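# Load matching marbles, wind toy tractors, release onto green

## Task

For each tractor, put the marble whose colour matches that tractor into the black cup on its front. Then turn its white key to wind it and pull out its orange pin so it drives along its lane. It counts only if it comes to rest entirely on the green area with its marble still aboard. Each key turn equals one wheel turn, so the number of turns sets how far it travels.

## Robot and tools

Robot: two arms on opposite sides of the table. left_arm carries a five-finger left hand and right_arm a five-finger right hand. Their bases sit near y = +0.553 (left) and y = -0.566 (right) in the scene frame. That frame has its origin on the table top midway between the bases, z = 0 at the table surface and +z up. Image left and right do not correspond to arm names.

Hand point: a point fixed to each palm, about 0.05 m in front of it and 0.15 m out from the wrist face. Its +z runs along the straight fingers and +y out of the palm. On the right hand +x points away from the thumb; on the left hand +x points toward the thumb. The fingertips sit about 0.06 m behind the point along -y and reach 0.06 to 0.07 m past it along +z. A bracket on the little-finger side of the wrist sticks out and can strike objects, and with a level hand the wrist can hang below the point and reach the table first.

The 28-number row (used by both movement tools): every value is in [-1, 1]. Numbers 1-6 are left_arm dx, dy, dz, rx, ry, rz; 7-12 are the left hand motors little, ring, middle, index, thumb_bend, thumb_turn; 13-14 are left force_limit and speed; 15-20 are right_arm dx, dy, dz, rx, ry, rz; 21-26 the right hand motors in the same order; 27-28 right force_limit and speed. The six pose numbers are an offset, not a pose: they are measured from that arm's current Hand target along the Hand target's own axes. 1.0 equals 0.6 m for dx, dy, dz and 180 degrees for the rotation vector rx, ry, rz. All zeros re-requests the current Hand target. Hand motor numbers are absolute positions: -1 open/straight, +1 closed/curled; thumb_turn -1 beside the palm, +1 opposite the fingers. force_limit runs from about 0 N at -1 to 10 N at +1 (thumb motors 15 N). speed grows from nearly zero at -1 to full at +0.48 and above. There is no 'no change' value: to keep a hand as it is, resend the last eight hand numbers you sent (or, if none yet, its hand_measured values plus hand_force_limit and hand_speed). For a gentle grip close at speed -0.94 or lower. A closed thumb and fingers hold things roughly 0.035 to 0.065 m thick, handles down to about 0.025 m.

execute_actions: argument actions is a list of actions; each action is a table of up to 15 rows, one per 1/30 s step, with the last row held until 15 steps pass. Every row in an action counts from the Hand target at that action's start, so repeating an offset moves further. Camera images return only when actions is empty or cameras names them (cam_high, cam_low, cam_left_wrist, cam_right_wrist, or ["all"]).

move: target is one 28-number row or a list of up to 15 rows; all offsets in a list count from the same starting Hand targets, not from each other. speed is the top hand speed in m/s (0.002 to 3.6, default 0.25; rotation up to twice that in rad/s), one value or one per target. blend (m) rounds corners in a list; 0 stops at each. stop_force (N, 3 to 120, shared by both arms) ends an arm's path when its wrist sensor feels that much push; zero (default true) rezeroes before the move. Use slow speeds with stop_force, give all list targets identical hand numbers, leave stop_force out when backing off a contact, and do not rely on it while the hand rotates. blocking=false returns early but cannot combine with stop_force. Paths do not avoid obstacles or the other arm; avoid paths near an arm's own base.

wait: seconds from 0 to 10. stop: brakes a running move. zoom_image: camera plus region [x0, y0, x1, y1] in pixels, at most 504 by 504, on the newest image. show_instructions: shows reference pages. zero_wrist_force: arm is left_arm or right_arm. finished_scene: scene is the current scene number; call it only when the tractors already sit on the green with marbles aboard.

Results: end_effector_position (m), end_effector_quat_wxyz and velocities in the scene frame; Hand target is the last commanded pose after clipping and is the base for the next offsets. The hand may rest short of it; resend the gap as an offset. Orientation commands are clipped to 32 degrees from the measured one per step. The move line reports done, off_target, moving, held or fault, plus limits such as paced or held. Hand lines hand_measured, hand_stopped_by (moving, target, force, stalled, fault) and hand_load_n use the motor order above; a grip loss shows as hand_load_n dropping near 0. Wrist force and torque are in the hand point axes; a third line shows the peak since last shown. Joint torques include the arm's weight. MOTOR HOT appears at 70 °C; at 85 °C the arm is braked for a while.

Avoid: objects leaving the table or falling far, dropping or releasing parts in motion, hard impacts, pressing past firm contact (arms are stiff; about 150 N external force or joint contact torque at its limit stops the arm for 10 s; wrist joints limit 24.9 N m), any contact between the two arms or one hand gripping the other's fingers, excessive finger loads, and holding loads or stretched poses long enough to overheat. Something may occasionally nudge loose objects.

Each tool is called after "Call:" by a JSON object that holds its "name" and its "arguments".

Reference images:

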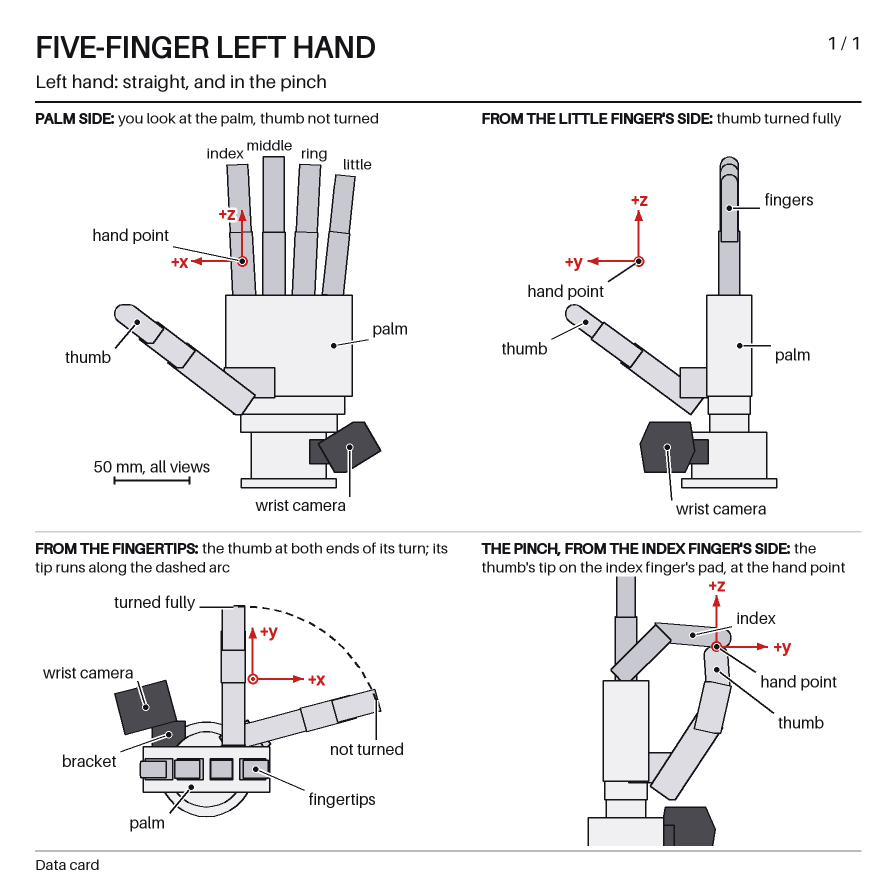

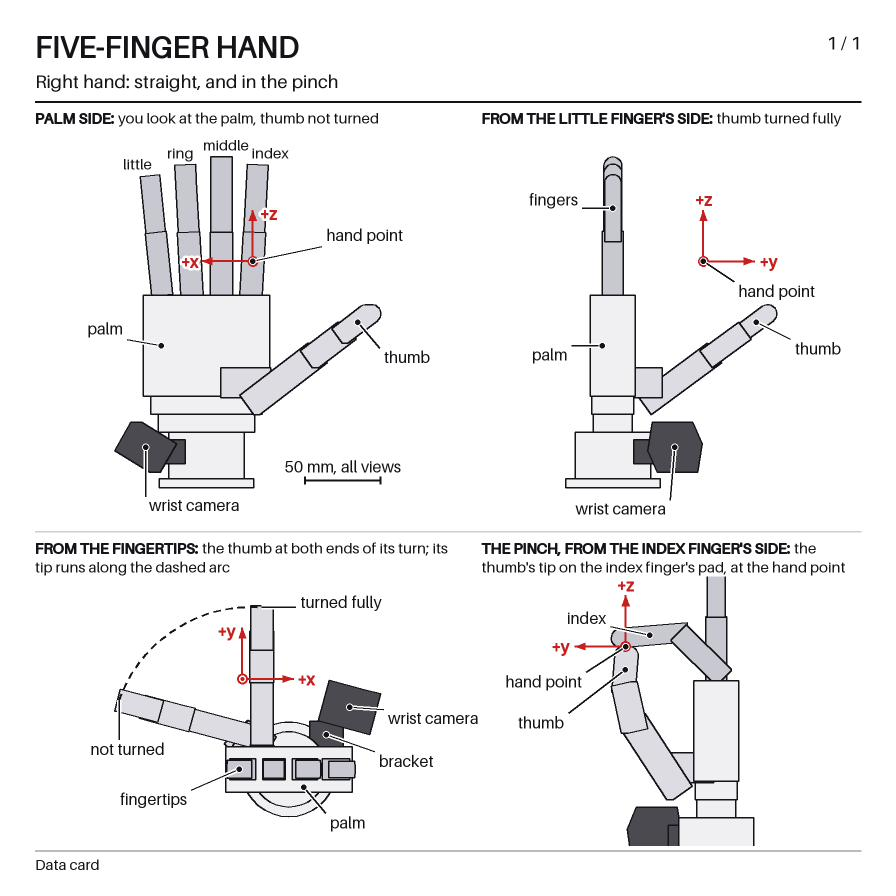

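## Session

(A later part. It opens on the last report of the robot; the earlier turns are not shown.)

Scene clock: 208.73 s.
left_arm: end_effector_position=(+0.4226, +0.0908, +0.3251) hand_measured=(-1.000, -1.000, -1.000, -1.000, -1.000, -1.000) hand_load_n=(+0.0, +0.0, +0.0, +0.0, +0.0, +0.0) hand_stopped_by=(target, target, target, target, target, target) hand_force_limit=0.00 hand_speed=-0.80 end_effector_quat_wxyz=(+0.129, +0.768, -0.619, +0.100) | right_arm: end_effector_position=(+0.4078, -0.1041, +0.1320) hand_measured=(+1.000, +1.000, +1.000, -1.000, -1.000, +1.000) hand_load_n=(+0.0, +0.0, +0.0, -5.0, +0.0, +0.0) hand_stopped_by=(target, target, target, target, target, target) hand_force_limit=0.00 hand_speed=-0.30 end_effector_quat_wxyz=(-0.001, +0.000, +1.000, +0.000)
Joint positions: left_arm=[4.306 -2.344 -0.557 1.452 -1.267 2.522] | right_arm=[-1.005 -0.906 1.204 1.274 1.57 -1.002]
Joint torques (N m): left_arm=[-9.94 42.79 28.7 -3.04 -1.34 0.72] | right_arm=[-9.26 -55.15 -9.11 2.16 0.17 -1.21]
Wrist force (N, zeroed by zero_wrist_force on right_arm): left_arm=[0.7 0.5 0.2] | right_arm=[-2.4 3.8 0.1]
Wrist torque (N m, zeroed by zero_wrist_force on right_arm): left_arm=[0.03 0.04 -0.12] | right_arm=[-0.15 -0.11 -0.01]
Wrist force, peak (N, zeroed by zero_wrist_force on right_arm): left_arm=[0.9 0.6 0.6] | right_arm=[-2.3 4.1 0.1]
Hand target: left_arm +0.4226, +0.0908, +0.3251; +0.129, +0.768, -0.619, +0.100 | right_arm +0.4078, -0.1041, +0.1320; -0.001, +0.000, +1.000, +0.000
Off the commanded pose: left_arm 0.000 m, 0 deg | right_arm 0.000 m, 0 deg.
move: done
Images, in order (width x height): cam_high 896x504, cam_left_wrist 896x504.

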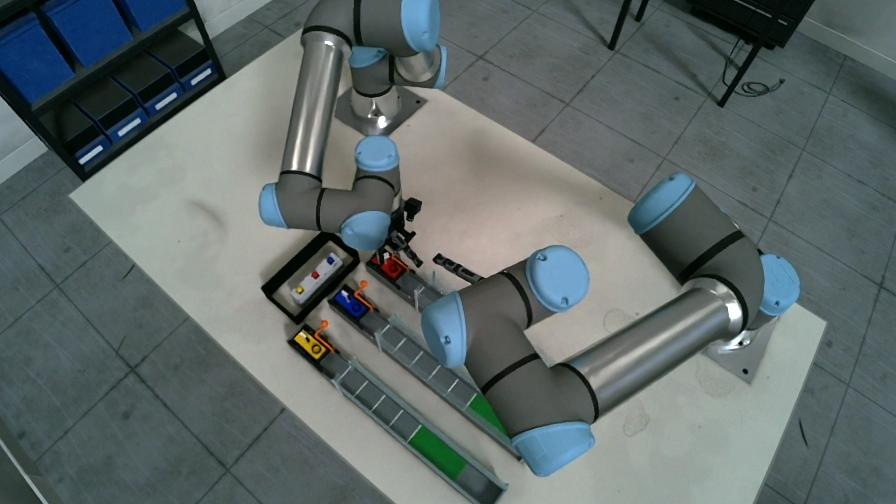

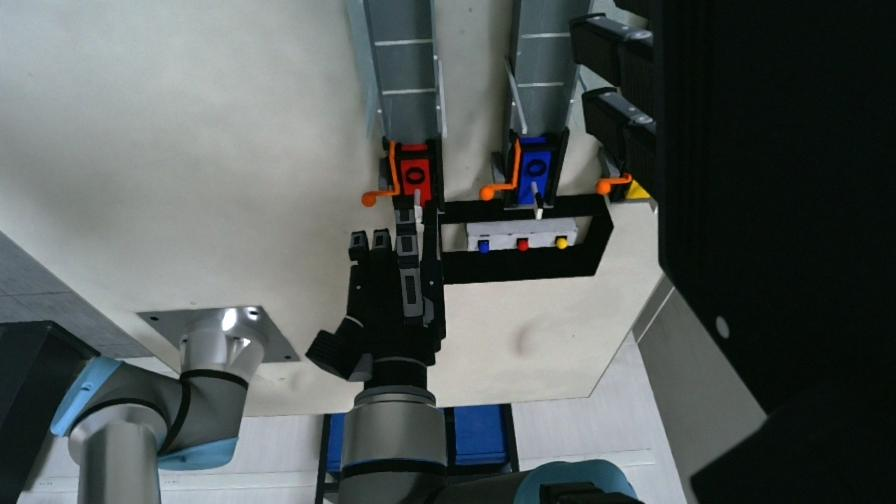

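Call:
{"name": "move", "arguments": {"target": [0,0,0,0,0,0,-1,-1,-1,-1,-1,-1,0,-0.8,0.0047,-0.0088,0,0,0,0,1,1,1,-1,-1,1,0,-0.3], "speed": 0.006, "stop_force": 7, "zero": false, "cameras": ["cam_left_wrist","cam_high"]}}

Call:
{"name": "zoom_image", "arguments": {"camera": "cam_left_wrist", "region": [395, 160, 445, 220]}}

Call:
{"name": "zoom_image", "arguments": {"camera": "cam_high", "region": [366, 236, 402, 272]}}

Scene clock: 212.77 s.
left_arm: end_effector_position=(+0.4226, +0.0908, +0.3251) hand_measured=(-1.000, -1.000, -1.000, -1.000, -1.000, -1.000) hand_load_n=(+0.0, +0.0, +0.0, +0.0, +0.0, +0.0) hand_stopped_by=(target, target, target, target, target, target) hand_force_limit=0.00 hand_speed=-0.80 end_effector_quat_wxyz=(+0.129, +0.768, -0.619, +0.100) | right_arm: end_effector_position=(+0.4049, -0.1093, +0.1320) hand_measured=(+1.000, +1.000, +1.000, -1.000, -1.000, +1.000) hand_load_n=(-0.5, +0.0, +0.0, -3.0, +0.0, +0.0) hand_stopped_by=(target, target, target, target, target, target) hand_force_limit=0.00 hand_speed=-0.30 end_effector_quat_wxyz=(-0.001, +0.000, +1.000, +0.000)
Joint positions: left_arm=[4.306 -2.344 -0.557 1.452 -1.267 2.522] | right_arm=[-1.01 -0.921 1.228 1.264 1.57 -1.008]
Joint torques (N m): left_arm=[-9.9 43.12 28.43 -2.97 -1.27 0.64] | right_arm=[-8.04 -53.9 -9.94 1.82 -0.47 -1.19]
Wrist force (N, zeroed by zero_wrist_force on right_arm): left_arm=[0.9 0.6 -0.1] | right_arm=[-2.7 2.2 -0.3]
Wrist torque (N m, zeroed by zero_wrist_force on right_arm): left_arm=[0.06 0.00 -0.11] | right_arm=[-0.06 -0.12 -0.04]
Wrist force, peak (N, zeroed by zero_wrist_force on right_arm): left_arm=[1.0 0.6 0.6] | right_arm=[-2.4 4.1 0.0]
Hand target: left_arm +0.4226, +0.0908, +0.3251; +0.129, +0.768, -0.619, +0.100 | right_arm +0.4049, -0.1093, +0.1320; -0.001, +0.000, +1.000, +0.000
Off the commanded pose: left_arm 0.000 m, 0 deg | right_arm 0.000 m, 0 deg.
move: done
Images, in order (width x height): cam_high 896x504, cam_left_wrist 896x504.

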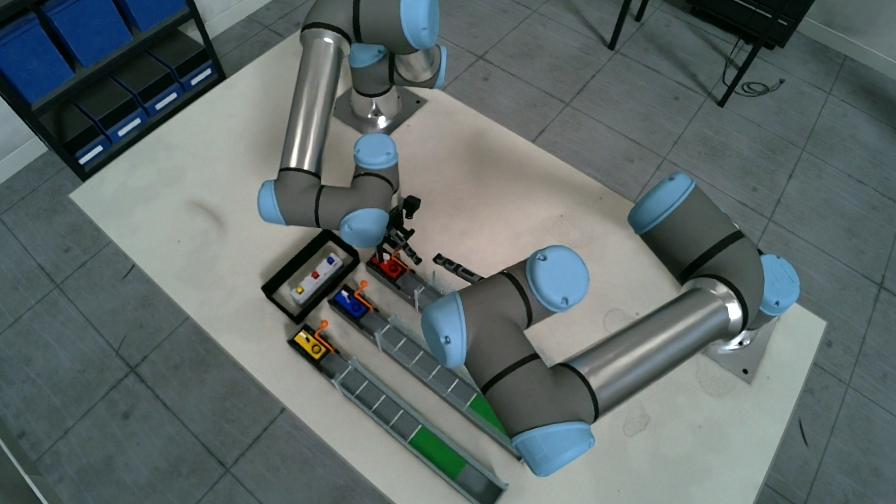

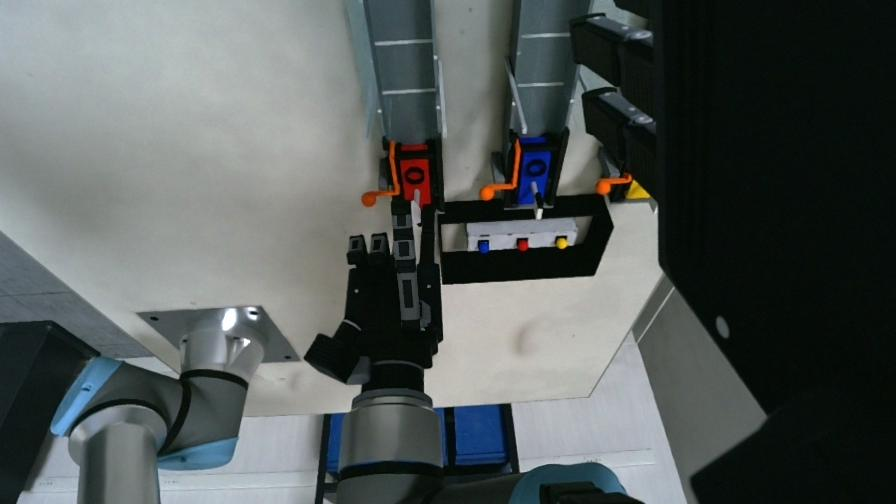

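Scaled by 8.400.

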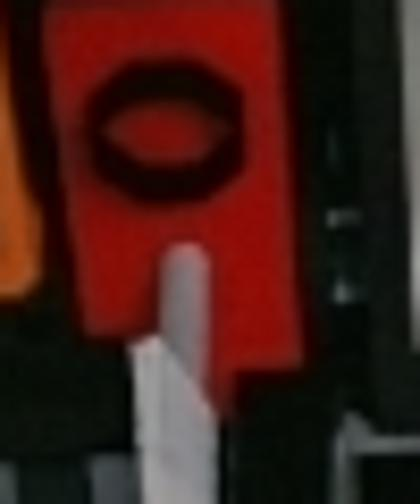

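Scaled by 14.000.

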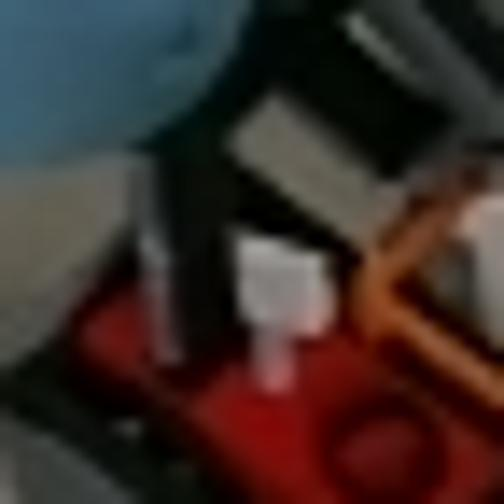

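Call:
{"name": "move", "arguments": {"target": [[0,0,0,0,0,0,-1,-1,-1,-1,-1,-1,0,-0.8,0.0015,0.0078,0,0,0,0,1,1,1,-1,-1,1,0,-0.3],[0,0,0,0,0,0,-1,-1,-1,-1,-1,-1,0,-0.8,0.004,0.0078,0,0,0,0,1,1,1,-1,-1,1,0,-0.3],[0,0,0,0,0,0,-1,-1,-1,-1,-1,-1,0,-0.8,0.0058,0.0057,0,0,0,0,1,1,1,-1,-1,1,0,-0.3],[0,0,0,0,0,0,-1,-1,-1,-1,-1,-1,0,-0.8,0.0077,0.0042,0,0,0,0,1,1,1,-1,-1,1,0,-0.3],[0,0,0,0,0,0,-1,-1,-1,-1,-1,-1,0,-0.8,0.0073,-0.0138,0,0,0,0,1,1,1,-1,-1,1,0,-0.3]], "speed": 0.015, "blend": 0.001, "stop_force": 9, "cameras": ["cam_left_wrist","cam_high"]}}

Call:
{"name": "zoom_image", "arguments": {"camera": "cam_left_wrist", "region": [395, 160, 445, 220]}}

Call:
{"name": "zoom_image", "arguments": {"camera": "cam_high", "region": [366, 236, 402, 272]}}

Scene clock: 219.53 s.
left_arm: end_effector_position=(+0.4226, +0.0908, +0.3251) hand_measured=(-1.000, -1.000, -1.000, -1.000, -1.000, -1.000) hand_load_n=(+0.0, +0.0, +0.0, +0.0, +0.0, +0.0) hand_stopped_by=(target, target, target, target, target, target) hand_force_limit=0.00 hand_speed=-0.80 end_effector_quat_wxyz=(+0.129, +0.768, -0.619, +0.100) | right_arm: end_effector_position=(+0.4006, -0.1176, +0.1320) hand_measured=(+1.000, +1.000, +1.000, -1.000, -1.000, +1.000) hand_load_n=(+0.0, +0.0, +0.0, -1.5, +0.0, +0.0) hand_stopped_by=(target, target, target, target, target, target) hand_force_limit=0.00 hand_speed=-0.30 end_effector_quat_wxyz=(-0.001, +0.000, +1.000, +0.000)
Joint positions: left_arm=[4.306 -2.344 -0.557 1.452 -1.267 2.522] | right_arm=[-1.019 -0.943 1.265 1.249 1.57 -1.017]
Joint torques (N m): left_arm=[-9.59 42.9 28.37 -2.92 -1.14 0.42] | right_arm=[-7.42 -53.75 -8.03 1.91 0.75 -1.31]
Wrist force (N, zeroed by zero_wrist_force on right_arm): left_arm=[0.8 0.6 0.2] | right_arm=[-4.2 1.3 -0.2]
Wrist torque (N m, zeroed by zero_wrist_force on right_arm): left_arm=[0.04 0.01 -0.12] | right_arm=[-0.03 -0.14 -0.10]
Wrist force, peak (N, zeroed by zero_wrist_force on right_arm): left_arm=[1.0 0.6 0.5] | right_arm=[-12.7 4.0 -0.4]
Hand target: left_arm +0.4226, +0.0908, +0.3251; +0.129, +0.768, -0.619, +0.100 | right_arm +0.4006, -0.1176, +0.1320; -0.001, +0.000, +1.000, +0.000
Off the commanded pose: left_arm 0.000 m, 0 deg | right_arm 0.000 m, 0 deg.
move: done; blend cut to 0.0008 m at target 1, 0.0008 m at target 2, 0.0007 m at target 3, 0.0007 m at target 4
Images, in order (width x height): cam_high 896x504, cam_left_wrist 896x504.

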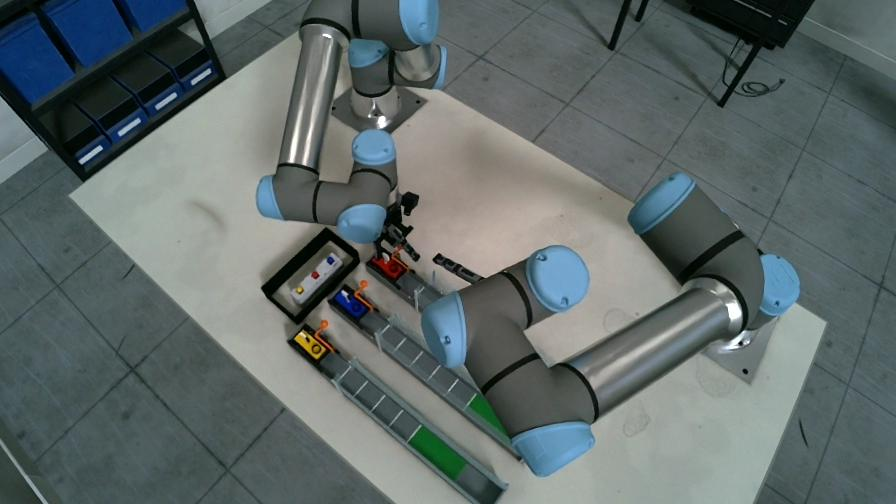

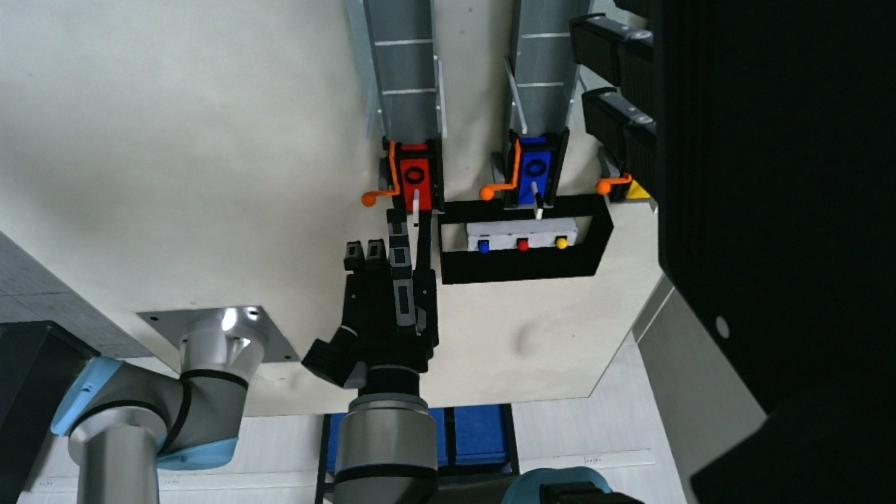

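Scaled by 8.400.

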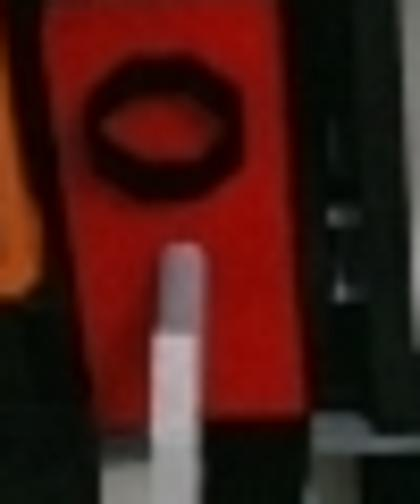

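Scaled by 14.000.

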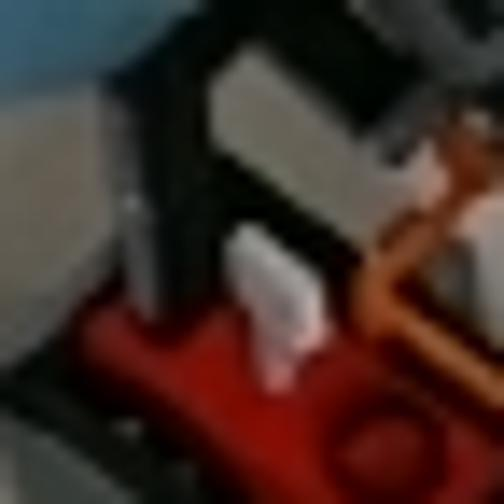

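Call:
{"name": "move", "arguments": {"target": [[0,0,0,0,0,0,-1,-1,-1,-1,-1,-1,0,-0.8,0.00717,-0.001,0,0,0,0,1,1,1,-1,-1,1,0,-0.3],[0,0,0,0,0,0,-1,-1,-1,-1,-1,-1,0,-0.8,0.013,0,0,0,0,0,1,1,1,-1,-1,1,0,-0.3],[0,0,0,0,0,0,-1,-1,-1,-1,-1,-1,0,-0.8,0.01792,0.00333,0,0,0,0,1,1,1,-1,-1,1,0,-0.3],[0,0,0,0,0,0,-1,-1,-1,-1,-1,-1,0,-0.8,0.01933,0.00517,0,0,0,0,1,1,1,-1,-1,1,0,-0.3],[0,0,0,0,0,0,-1,-1,-1,-1,-1,-1,0,-0.8,0.03767,0.006,0,0,0,0,1,1,1,-1,-1,1,0,-0.3]], "speed": 0.015, "blend": 0.001, "stop_force": 9, "zero": false, "cameras": ["cam_left_wrist","cam_high"]}}

Call:
{"name": "zoom_image", "arguments": {"camera": "cam_left_wrist", "region": [395, 160, 445, 220]}}

Call:
{"name": "zoom_image", "arguments": {"camera": "cam_high", "region": [366, 236, 402, 272]}}

Scene clock: 222.80 s.
left_arm: end_effector_position=(+0.4226, +0.0908, +0.3251) hand_measured=(-1.000, -1.000, -1.000, -1.000, -1.000, -1.000) hand_load_n=(+0.0, +0.0, +0.0, +0.0, +0.0, +0.0) hand_stopped_by=(target, target, target, target, target, target) hand_force_limit=0.00 hand_speed=-0.80 end_effector_quat_wxyz=(+0.129, +0.768, -0.619, +0.100) | right_arm: end_effector_position=(+0.3780, -0.1140, +0.1320) hand_measured=(+1.000, +1.000, +1.000, -1.000, -1.000, +1.000) hand_load_n=(+0.5, +0.0, +0.0, +0.5, +0.0, +0.0) hand_stopped_by=(target, target, target, target, target, target) hand_force_limit=0.00 hand_speed=-0.30 end_effector_quat_wxyz=(-0.001, +0.000, +1.000, +0.000)
Joint positions: left_arm=[4.306 -2.344 -0.557 1.452 -1.267 2.522] | right_arm=[-0.99 -0.973 1.315 1.229 1.57 -0.987]
Joint torques (N m): left_arm=[-9.36 43.39 27.85 -2.96 -1.19 0.51] | right_arm=[10.01 -52.09 -11.27 0.55 -2.9 1.37]
Wrist force (N, zeroed by zero_wrist_force on right_arm): left_arm=[0.9 0.5 0.2] | right_arm=[-1.3 -3.4 -0.1]
Wrist torque (N m, zeroed by zero_wrist_force on right_arm): left_arm=[0.03 0.00 -0.11] | right_arm=[0.09 -0.07 -0.07]
Wrist force, peak (N, zeroed by zero_wrist_force on right_arm): left_arm=[1.1 0.5 0.1] | right_arm=[-6.1 -0.2 0.0]
Hand target: left_arm +0.4226, +0.0908, +0.3251; +0.129, +0.768, -0.619, +0.100 | right_arm +0.3780, -0.1140, +0.1320; -0.001, +0.000, +1.000, +0.000
Off the commanded pose: left_arm 0.000 m, 0 deg | right_arm 0.000 m, 0 deg.
move: done; blend cut to 0.0007 m at target 3, 0.0007 m at target 4
Images, in order (width x height): cam_high 896x504, cam_left_wrist 896x504.

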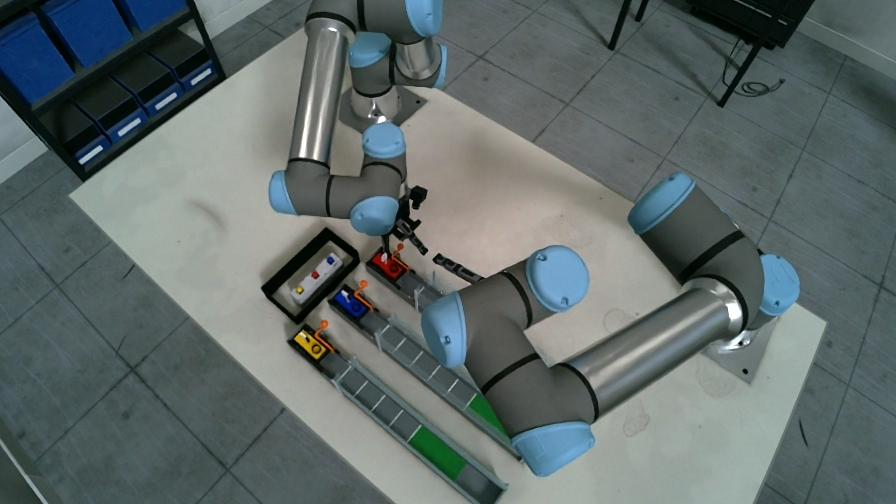

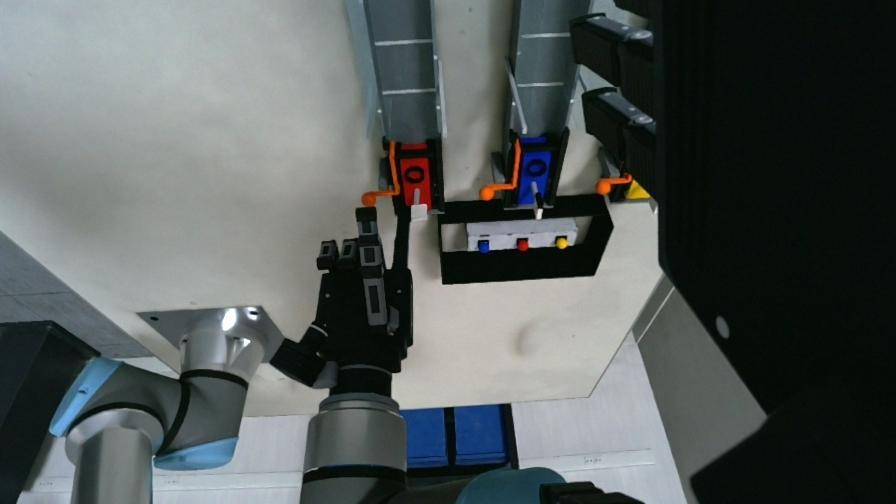

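Scaled by 8.400.

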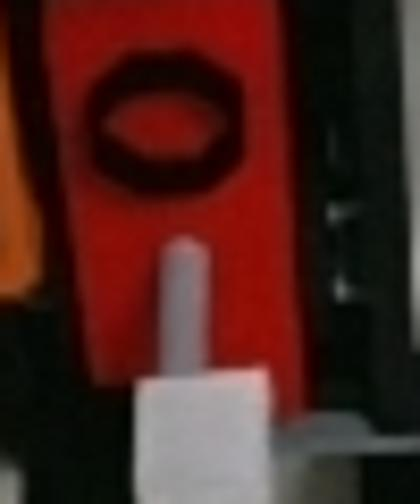

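Scaled by 14.000.

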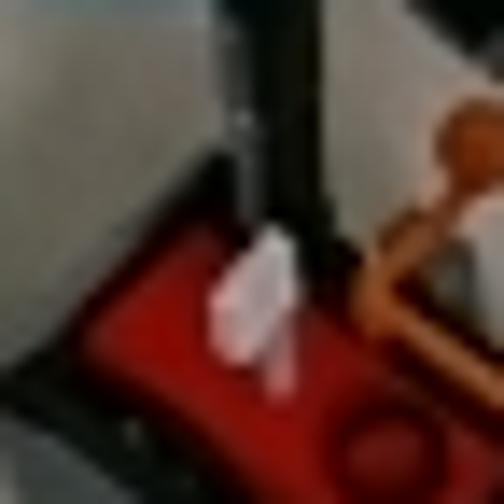

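Call:
{"name": "move", "arguments": {"target": [[0,0,0,0,0,0,-1,-1,-1,-1,-1,-1,0,-0.8,-0.00175,0.00583,0,0,0,0,1,1,1,-1,-1,1,0,-0.3],[0,0,0,0,0,0,-1,-1,-1,-1,-1,-1,0,-0.8,-0.00267,0.01167,0,0,0,0,1,1,1,-1,-1,1,0,-0.3],[0,0,0,0,0,0,-1,-1,-1,-1,-1,-1,0,-0.8,-0.006,0.01657,0,0,0,0,1,1,1,-1,-1,1,0,-0.3],[0,0,0,0,0,0,-1,-1,-1,-1,-1,-1,0,-0.8,-0.00783,0.018,0,0,0,0,1,1,1,-1,-1,1,0,-0.3],[0,0,0,0,0,0,-1,-1,-1,-1,-1,-1,0,-0.8,-0.0075,0.03583,0,0,0,0,1,1,1,-1,-1,1,0,-0.3]], "speed": 0.015, "blend": 0.001, "stop_force": 9, "zero": false, "cameras": ["cam_left_wrist","cam_high"]}}

Call:
{"name": "zoom_image", "arguments": {"camera": "cam_left_wrist", "region": [395, 160, 445, 220]}}

Call:
{"name": "zoom_image", "arguments": {"camera": "cam_high", "region": [366, 236, 402, 272]}}

Scene clock: 225.03 s.
left_arm: end_effector_position=(+0.4226, +0.0908, +0.3251) hand_measured=(-1.000, -1.000, -1.000, -1.000, -1.000, -1.000) hand_load_n=(+0.0, +0.0, +0.0, +0.0, -0.5, +0.0) hand_stopped_by=(target, target, target, target, target, target) hand_force_limit=0.00 hand_speed=-0.80 end_effector_quat_wxyz=(+0.129, +0.768, -0.619, +0.100) | right_arm: end_effector_position=(+0.3797, -0.1073, +0.1320) hand_measured=(+1.000, +1.000, +1.000, -1.000, -1.000, +1.000) hand_load_n=(+0.5, +0.0, +0.0, +0.0, +0.0, +0.0) hand_stopped_by=(target, target, target, target, target, target) hand_force_limit=0.00 hand_speed=-0.30 end_effector_quat_wxyz=(-0.001, +0.000, +1.000, +0.000)
Joint positions: left_arm=[4.306 -2.344 -0.557 1.452 -1.267 2.522] | right_arm=[-0.981 -0.958 1.291 1.239 1.57 -0.978]
Joint torques (N m): left_arm=[-9.87 42.74 28.32 -2.93 -1.16 0.42] | right_arm=[-9.31 -53.82 -10.7 0.5 -1.84 -1.33]
Wrist force (N, zeroed by zero_wrist_force on right_arm): left_arm=[0.8 0.6 0.4] | right_arm=[0.6 -1.4 0.0]
Wrist torque (N m, zeroed by zero_wrist_force on right_arm): left_arm=[0.03 0.04 -0.12] | right_arm=[0.06 0.10 0.09]
Wrist force, peak (N, zeroed by zero_wrist_force on right_arm): left_arm=[0.9 0.7 0.3] | right_arm=[3.6 -5.6 -0.3]
Hand target: left_arm +0.4226, +0.0908, +0.3251; +0.129, +0.768, -0.619, +0.100 | right_arm +0.3797, -0.1073, +0.1320; -0.001, +0.000, +1.000, +0.000 (not the last commanded pose)
Off the commanded pose: left_arm 0.000 m, 0 deg | right_arm 0.015 m, 0 deg.
move: contact (right_arm); path passed 1 of 5 targets; blend cut to 0.0007 m at target 3, 0.0007 m at target 4
Images, in order (width x height): cam_high 896x504, cam_left_wrist 896x504.

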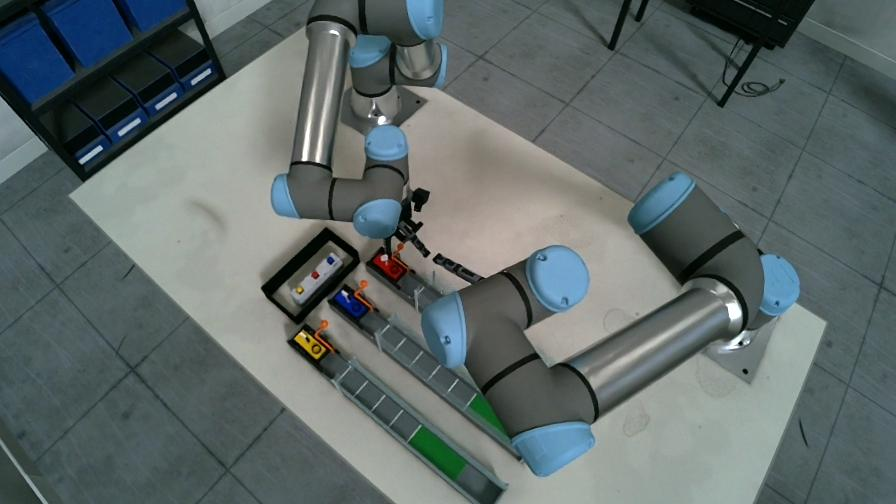

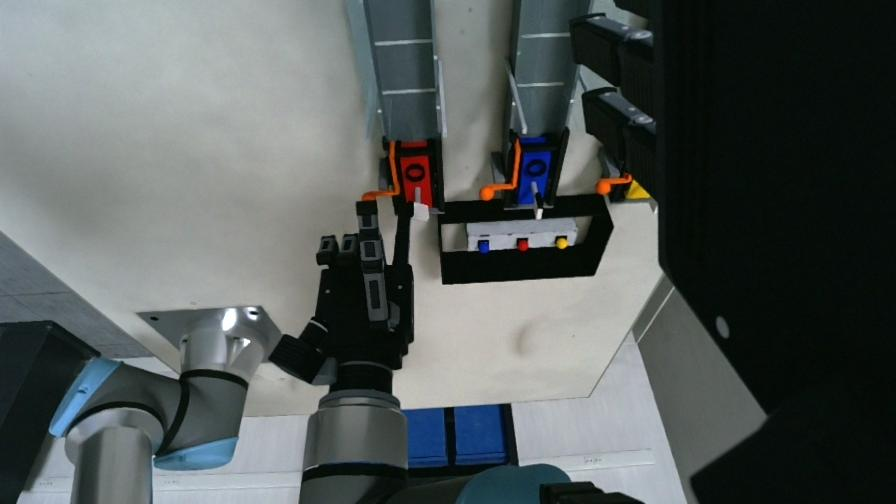

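Scaled by 8.400.

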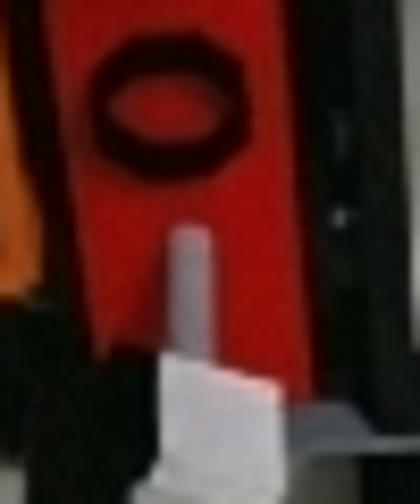

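Scaled by 14.000.

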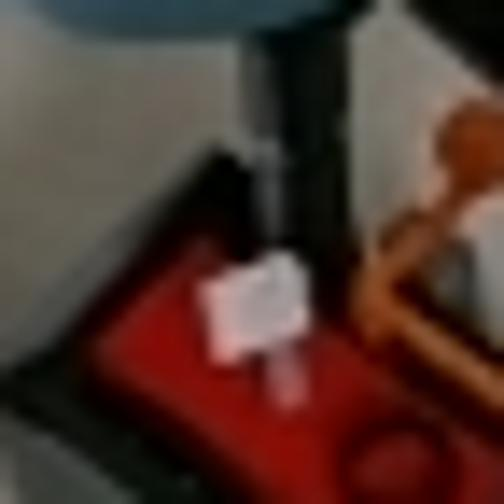

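Call:
{"name": "move", "arguments": {"target": [[0,0,0,0,0,0,-1,-1,-1,-1,-1,-1,0,-0.8,0.003,-0.004,0,0,0,0,1,1,1,-1,-1,1,0,-0.3],[0,0,0,0,0,0,-1,-1,-1,-1,-1,-1,0,-0.8,0.003,-0.004,-0.0433,0,0,0,1,1,1,-1,-1,1,0,-0.3],[0,0,0,0,0,0,-1,-1,-1,-1,-1,-1,0,-0.8,-0.0405,0.0255,-0.0433,0,0,0,1,1,1,-1,-1,1,0,-0.3],[0,0,0,0,0,0,-1,-1,-1,-1,-1,-1,0,-0.8,-0.0405,0.0255,0,0,0,0,1,1,1,-1,-1,1,0,-0.3]], "speed": 0.06, "blend": 0.003}}

Call:
{"name": "zero_wrist_force", "arguments": {"arm": "right_arm"}}

Call:
{"name": "move", "arguments": {"target": [[0,0,0,0,0,0,-1,-1,-1,-1,-1,-1,0,-0.8,0.0001,-0.0125,0,0,0,0,1,1,1,-1,-1,1,0,-0.3],[0,0,0,0,0,0,-1,-1,-1,-1,-1,-1,0,-0.8,0.001,-0.01833,0,0,0,0,1,1,1,-1,-1,1,0,-0.3],[0,0,0,0,0,0,-1,-1,-1,-1,-1,-1,0,-0.8,0.00433,-0.02323,0,0,0,0,1,1,1,-1,-1,1,0,-0.3],[0,0,0,0,0,0,-1,-1,-1,-1,-1,-1,0,-0.8,0.00533,-0.02467,0,0,0,0,1,1,1,-1,-1,1,0,-0.3]], "speed": 0.015, "blend": 0.001, "stop_force": 9, "cameras": ["cam_left_wrist","cam_high"]}}

Call:
{"name": "zoom_image", "arguments": {"camera": "cam_left_wrist", "region": [395, 160, 445, 220]}}

Call:
{"name": "zoom_image", "arguments": {"camera": "cam_high", "region": [366, 236, 402, 272]}}

Scene clock: 229.80 s.
left_arm: end_effector_position=(+0.4226, +0.0908, +0.3251) hand_measured=(-1.000, -1.000, -1.000, -1.000, -1.000, -1.000) hand_load_n=(+0.0, +0.0, +0.0, +0.0, +0.0, +0.0) hand_stopped_by=(target, target, target, target, target, target) hand_force_limit=0.00 hand_speed=-0.80 end_effector_quat_wxyz=(+0.129, +0.768, -0.619, +0.100) | right_arm: end_effector_position=(+0.4040, -0.0920, +0.1321) hand_measured=(+1.000, +1.000, +1.000, -1.000, -1.000, +1.000) hand_load_n=(+0.0, +0.0, +0.0, +0.0, +0.0, +0.0) hand_stopped_by=(target, target, target, target, target, target) hand_force_limit=0.00 hand_speed=-0.30 end_effector_quat_wxyz=(-0.001, +0.000, +1.000, +0.000)
Joint positions: left_arm=[4.306 -2.344 -0.557 1.452 -1.267 2.522] | right_arm=[-0.982 -0.891 1.177 1.285 1.57 -0.98]
Joint torques (N m): left_arm=[-9.24 43.47 27.97 -2.82 -1.18 0.21] | right_arm=[8.33 -30.47 -9.15 0.74 0.73 1.57]
Wrist force (N, zeroed by zero_wrist_force on right_arm): left_arm=[0.5 0.5 0.3] | right_arm=[-0.4 -0.1 -0.2]
Wrist torque (N m, zeroed by zero_wrist_force on right_arm): left_arm=[0.02 0.07 -0.14] | right_arm=[-0.02 0.06 0.07]
Wrist force, peak (N, zeroed by zero_wrist_force on right_arm): left_arm=[0.9 0.8 0.1] | right_arm=[0.7 -1.7 0.1]
Hand target: left_arm +0.4226, +0.0908, +0.3251; +0.129, +0.768, -0.619, +0.100 | right_arm +0.4040, -0.0920, +0.1320; -0.001, +0.000, +1.000, +0.000
Off the commanded pose: left_arm 0.000 m, 0 deg | right_arm 0.000 m, 0 deg.
move: done; blend cut to 0.0015 m at target 1

Wrist force sensor zeroed.

Scene clock: 231.57 s.
left_arm: end_effector_position=(+0.4226, +0.0908, +0.3251) hand_measured=(-1.000, -1.000, -1.000, -1.000, -1.000, -1.000) hand_load_n=(+0.0, +0.0, +0.0, +0.0, +0.0, +0.0) hand_stopped_by=(target, target, target, target, target, target) hand_force_limit=0.00 hand_speed=-0.80 end_effector_quat_wxyz=(+0.129, +0.768, -0.619, +0.100) | right_arm: end_effector_position=(+0.4036, -0.1013, +0.1320) hand_measured=(+1.000, +1.000, +1.000, -0.998, -1.000, +1.000) hand_load_n=(+0.0, +0.0, +0.0, -11.0, +0.0, +0.0) hand_stopped_by=(target, target, target, target, target, target) hand_force_limit=0.00 hand_speed=-0.30 end_effector_quat_wxyz=(-0.001, +0.000, +1.000, +0.000)
Joint positions: left_arm=[4.306 -2.344 -0.557 1.452 -1.267 2.522] | right_arm=[-0.996 -0.908 1.207 1.273 1.57 -0.994]
Joint torques (N m): left_arm=[-9.12 43.4 27.74 -2.94 -1.12 0.17] | right_arm=[7.66 -26.88 -22.14 5.74 0.76 1.72]
Wrist force (N, zeroed by zero_wrist_force on right_arm): left_arm=[0.9 0.5 0.5] | right_arm=[-2.3 8.4 -0.6]
Wrist torque (N m, zeroed by zero_wrist_force on right_arm): left_arm=[0.02 0.02 -0.12] | right_arm=[-0.24 -0.15 -0.15]
Wrist force, peak (N, zeroed by zero_wrist_force on right_arm): left_arm=[0.8 0.7 0.4] | right_arm=[-3.4 12.3 1.9]
Hand target: left_arm +0.4226, +0.0908, +0.3251; +0.129, +0.768, -0.619, +0.100 | right_arm +0.4036, -0.1013, +0.1320; -0.001, +0.000, +1.000, +0.000 (not the last commanded pose)
Off the commanded pose: left_arm 0.000 m, 0 deg | right_arm 0.006 m, 0 deg.
move: contact (right_arm); path passed 1 of 4 targets; blend cut to 0.0005 m at target 3
Images, in order (width x height): cam_high 896x504, cam_left_wrist 896x504.

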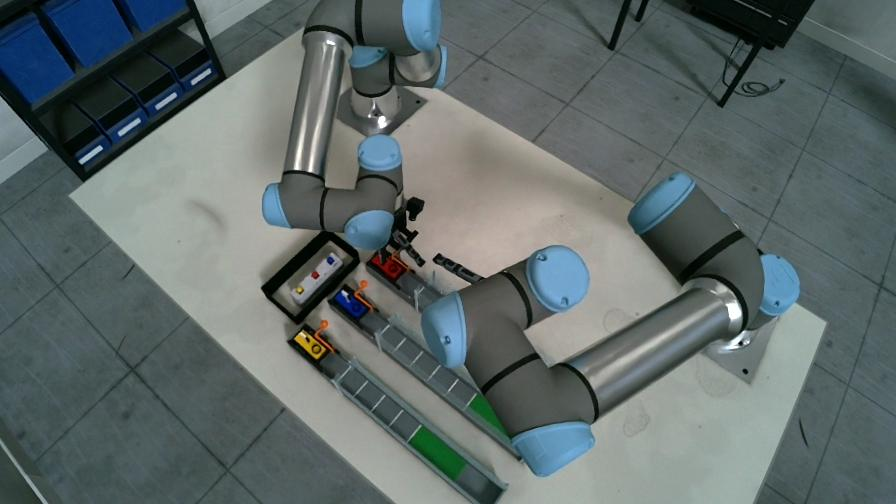

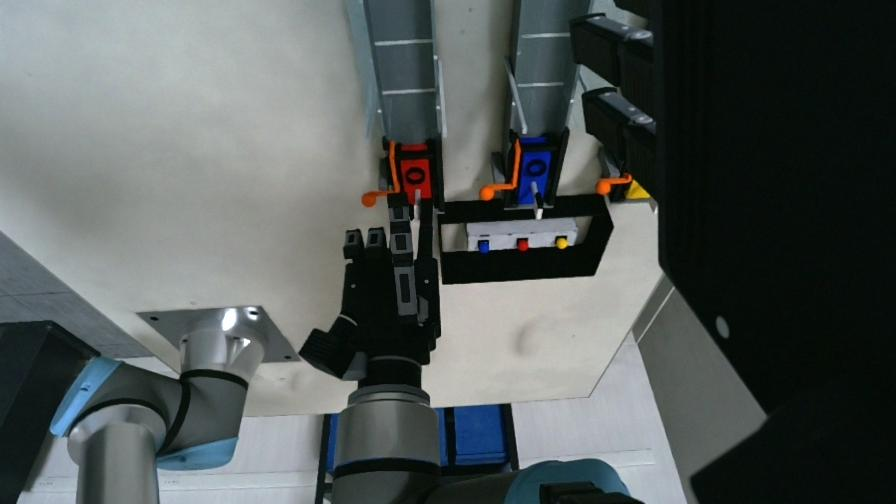

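Scaled by 8.400.

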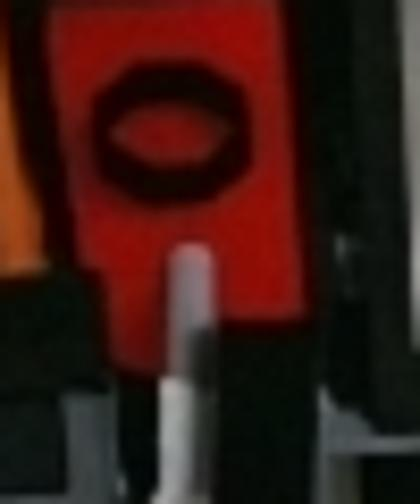

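Scaled by 14.000.

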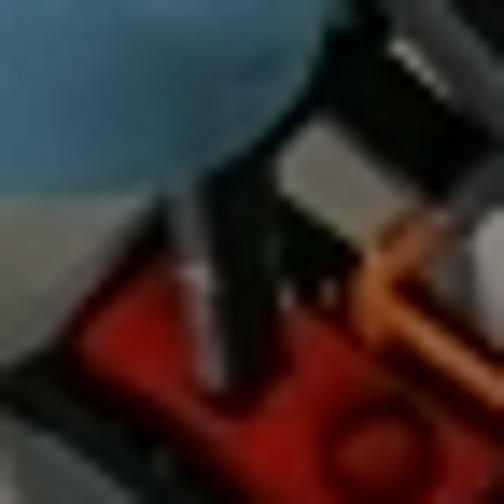

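Call:
{"name": "move", "arguments": {"target": [[0,0,0,0,0,0,-1,-1,-1,-1,-1,-1,0,-0.8,-0.003,0.018,0,0,0,0,1,1,1,-1,-1,1,0,-0.3],[0,0,0,0,0,0,-1,-1,-1,-1,-1,-1,0,-0.8,-0.003,0.018,-0.06,0,0,0,1,1,1,-1,-1,1,0,-0.3]], "speed": 0.05, "cameras": ["cam_left_wrist","cam_high"]}}

Call:
{"name": "zoom_image", "arguments": {"camera": "cam_left_wrist", "region": [395, 170, 445, 230]}}

Call:
{"name": "zoom_image", "arguments": {"camera": "cam_high", "region": [366, 236, 402, 272]}}

Scene clock: 235.90 s.
left_arm: end_effector_position=(+0.4226, +0.0908, +0.3251) hand_measured=(-1.000, -1.000, -1.000, -1.000, -1.000, -1.000) hand_load_n=(+0.0, +0.0, -0.5, +0.0, +0.0, +0.0) hand_stopped_by=(target, target, target, target, target, target) hand_force_limit=0.00 hand_speed=-0.80 end_effector_quat_wxyz=(+0.129, +0.768, -0.619, +0.100) | right_arm: end_effector_position=(+0.4054, -0.0905, +0.1680) hand_measured=(+1.000, +1.000, +1.000, -1.000, -1.000, +1.000) hand_load_n=(+0.0, +0.5, +0.0, +0.0, +0.0, +0.0) hand_stopped_by=(target, target, target, target, target, target) hand_force_limit=0.00 hand_speed=-0.30 end_effector_quat_wxyz=(-0.001, +0.000, +1.000, +0.000)
Joint positions: left_arm=[4.306 -2.344 -0.557 1.452 -1.267 2.522] | right_arm=[-0.982 -0.908 1.112 1.368 1.57 -0.979]
Joint torques (N m): left_arm=[-9.17 43.43 27.57 -2.81 -1.05 0.23] | right_arm=[-0.45 -55.54 -25.37 3.99 -0.72 -0.76]
Wrist force (N, zeroed by zero_wrist_force on right_arm): left_arm=[0.8 0.5 0.0] | right_arm=[0.1 0.3 0.1]
Wrist torque (N m, zeroed by zero_wrist_force on right_arm): left_arm=[0.04 0.01 -0.11] | right_arm=[0.04 -0.03 -0.08]
Wrist force, peak (N, zeroed by zero_wrist_force on right_arm): left_arm=[1.2 0.6 0.4] | right_arm=[-2.6 8.9 -0.4]
Hand target: left_arm +0.4226, +0.0908, +0.3251; +0.129, +0.768, -0.619, +0.100 | right_arm +0.4055, -0.0905, +0.1680; -0.001, +0.000, +1.000, +0.000
Off the commanded pose: left_arm 0.000 m, 0 deg | right_arm 0.000 m, 0 deg.
move: done
Images, in order (width x height): cam_high 896x504, cam_left_wrist 896x504.

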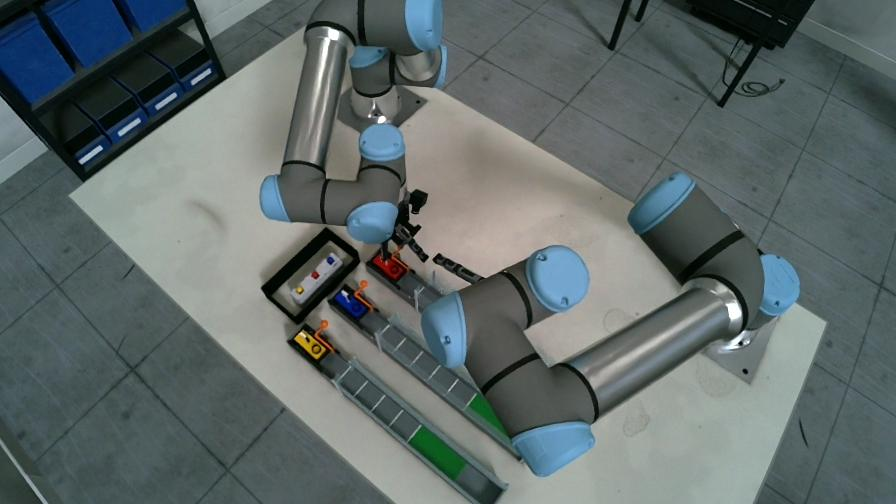

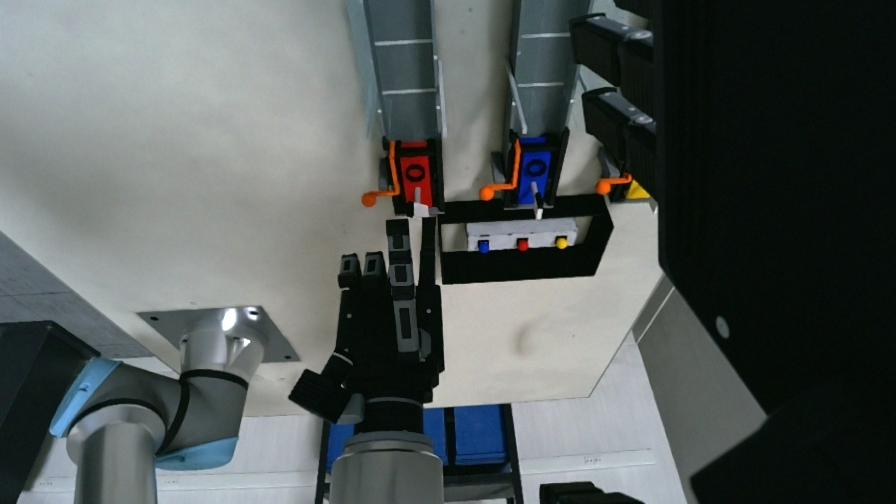

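Scaled by 8.400.

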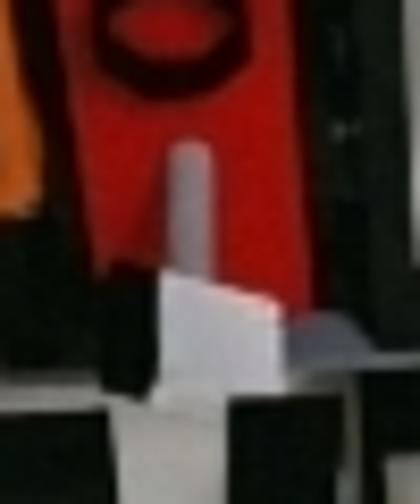

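Scaled by 14.000.

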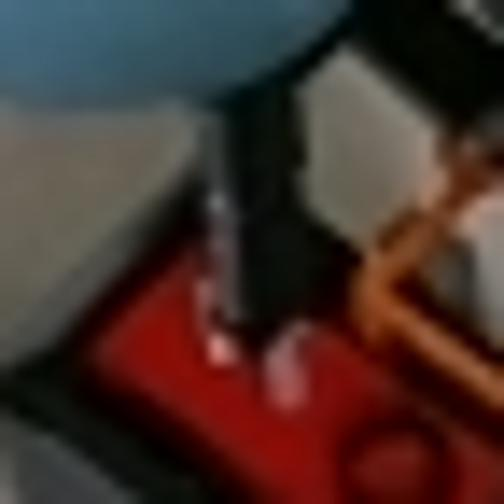

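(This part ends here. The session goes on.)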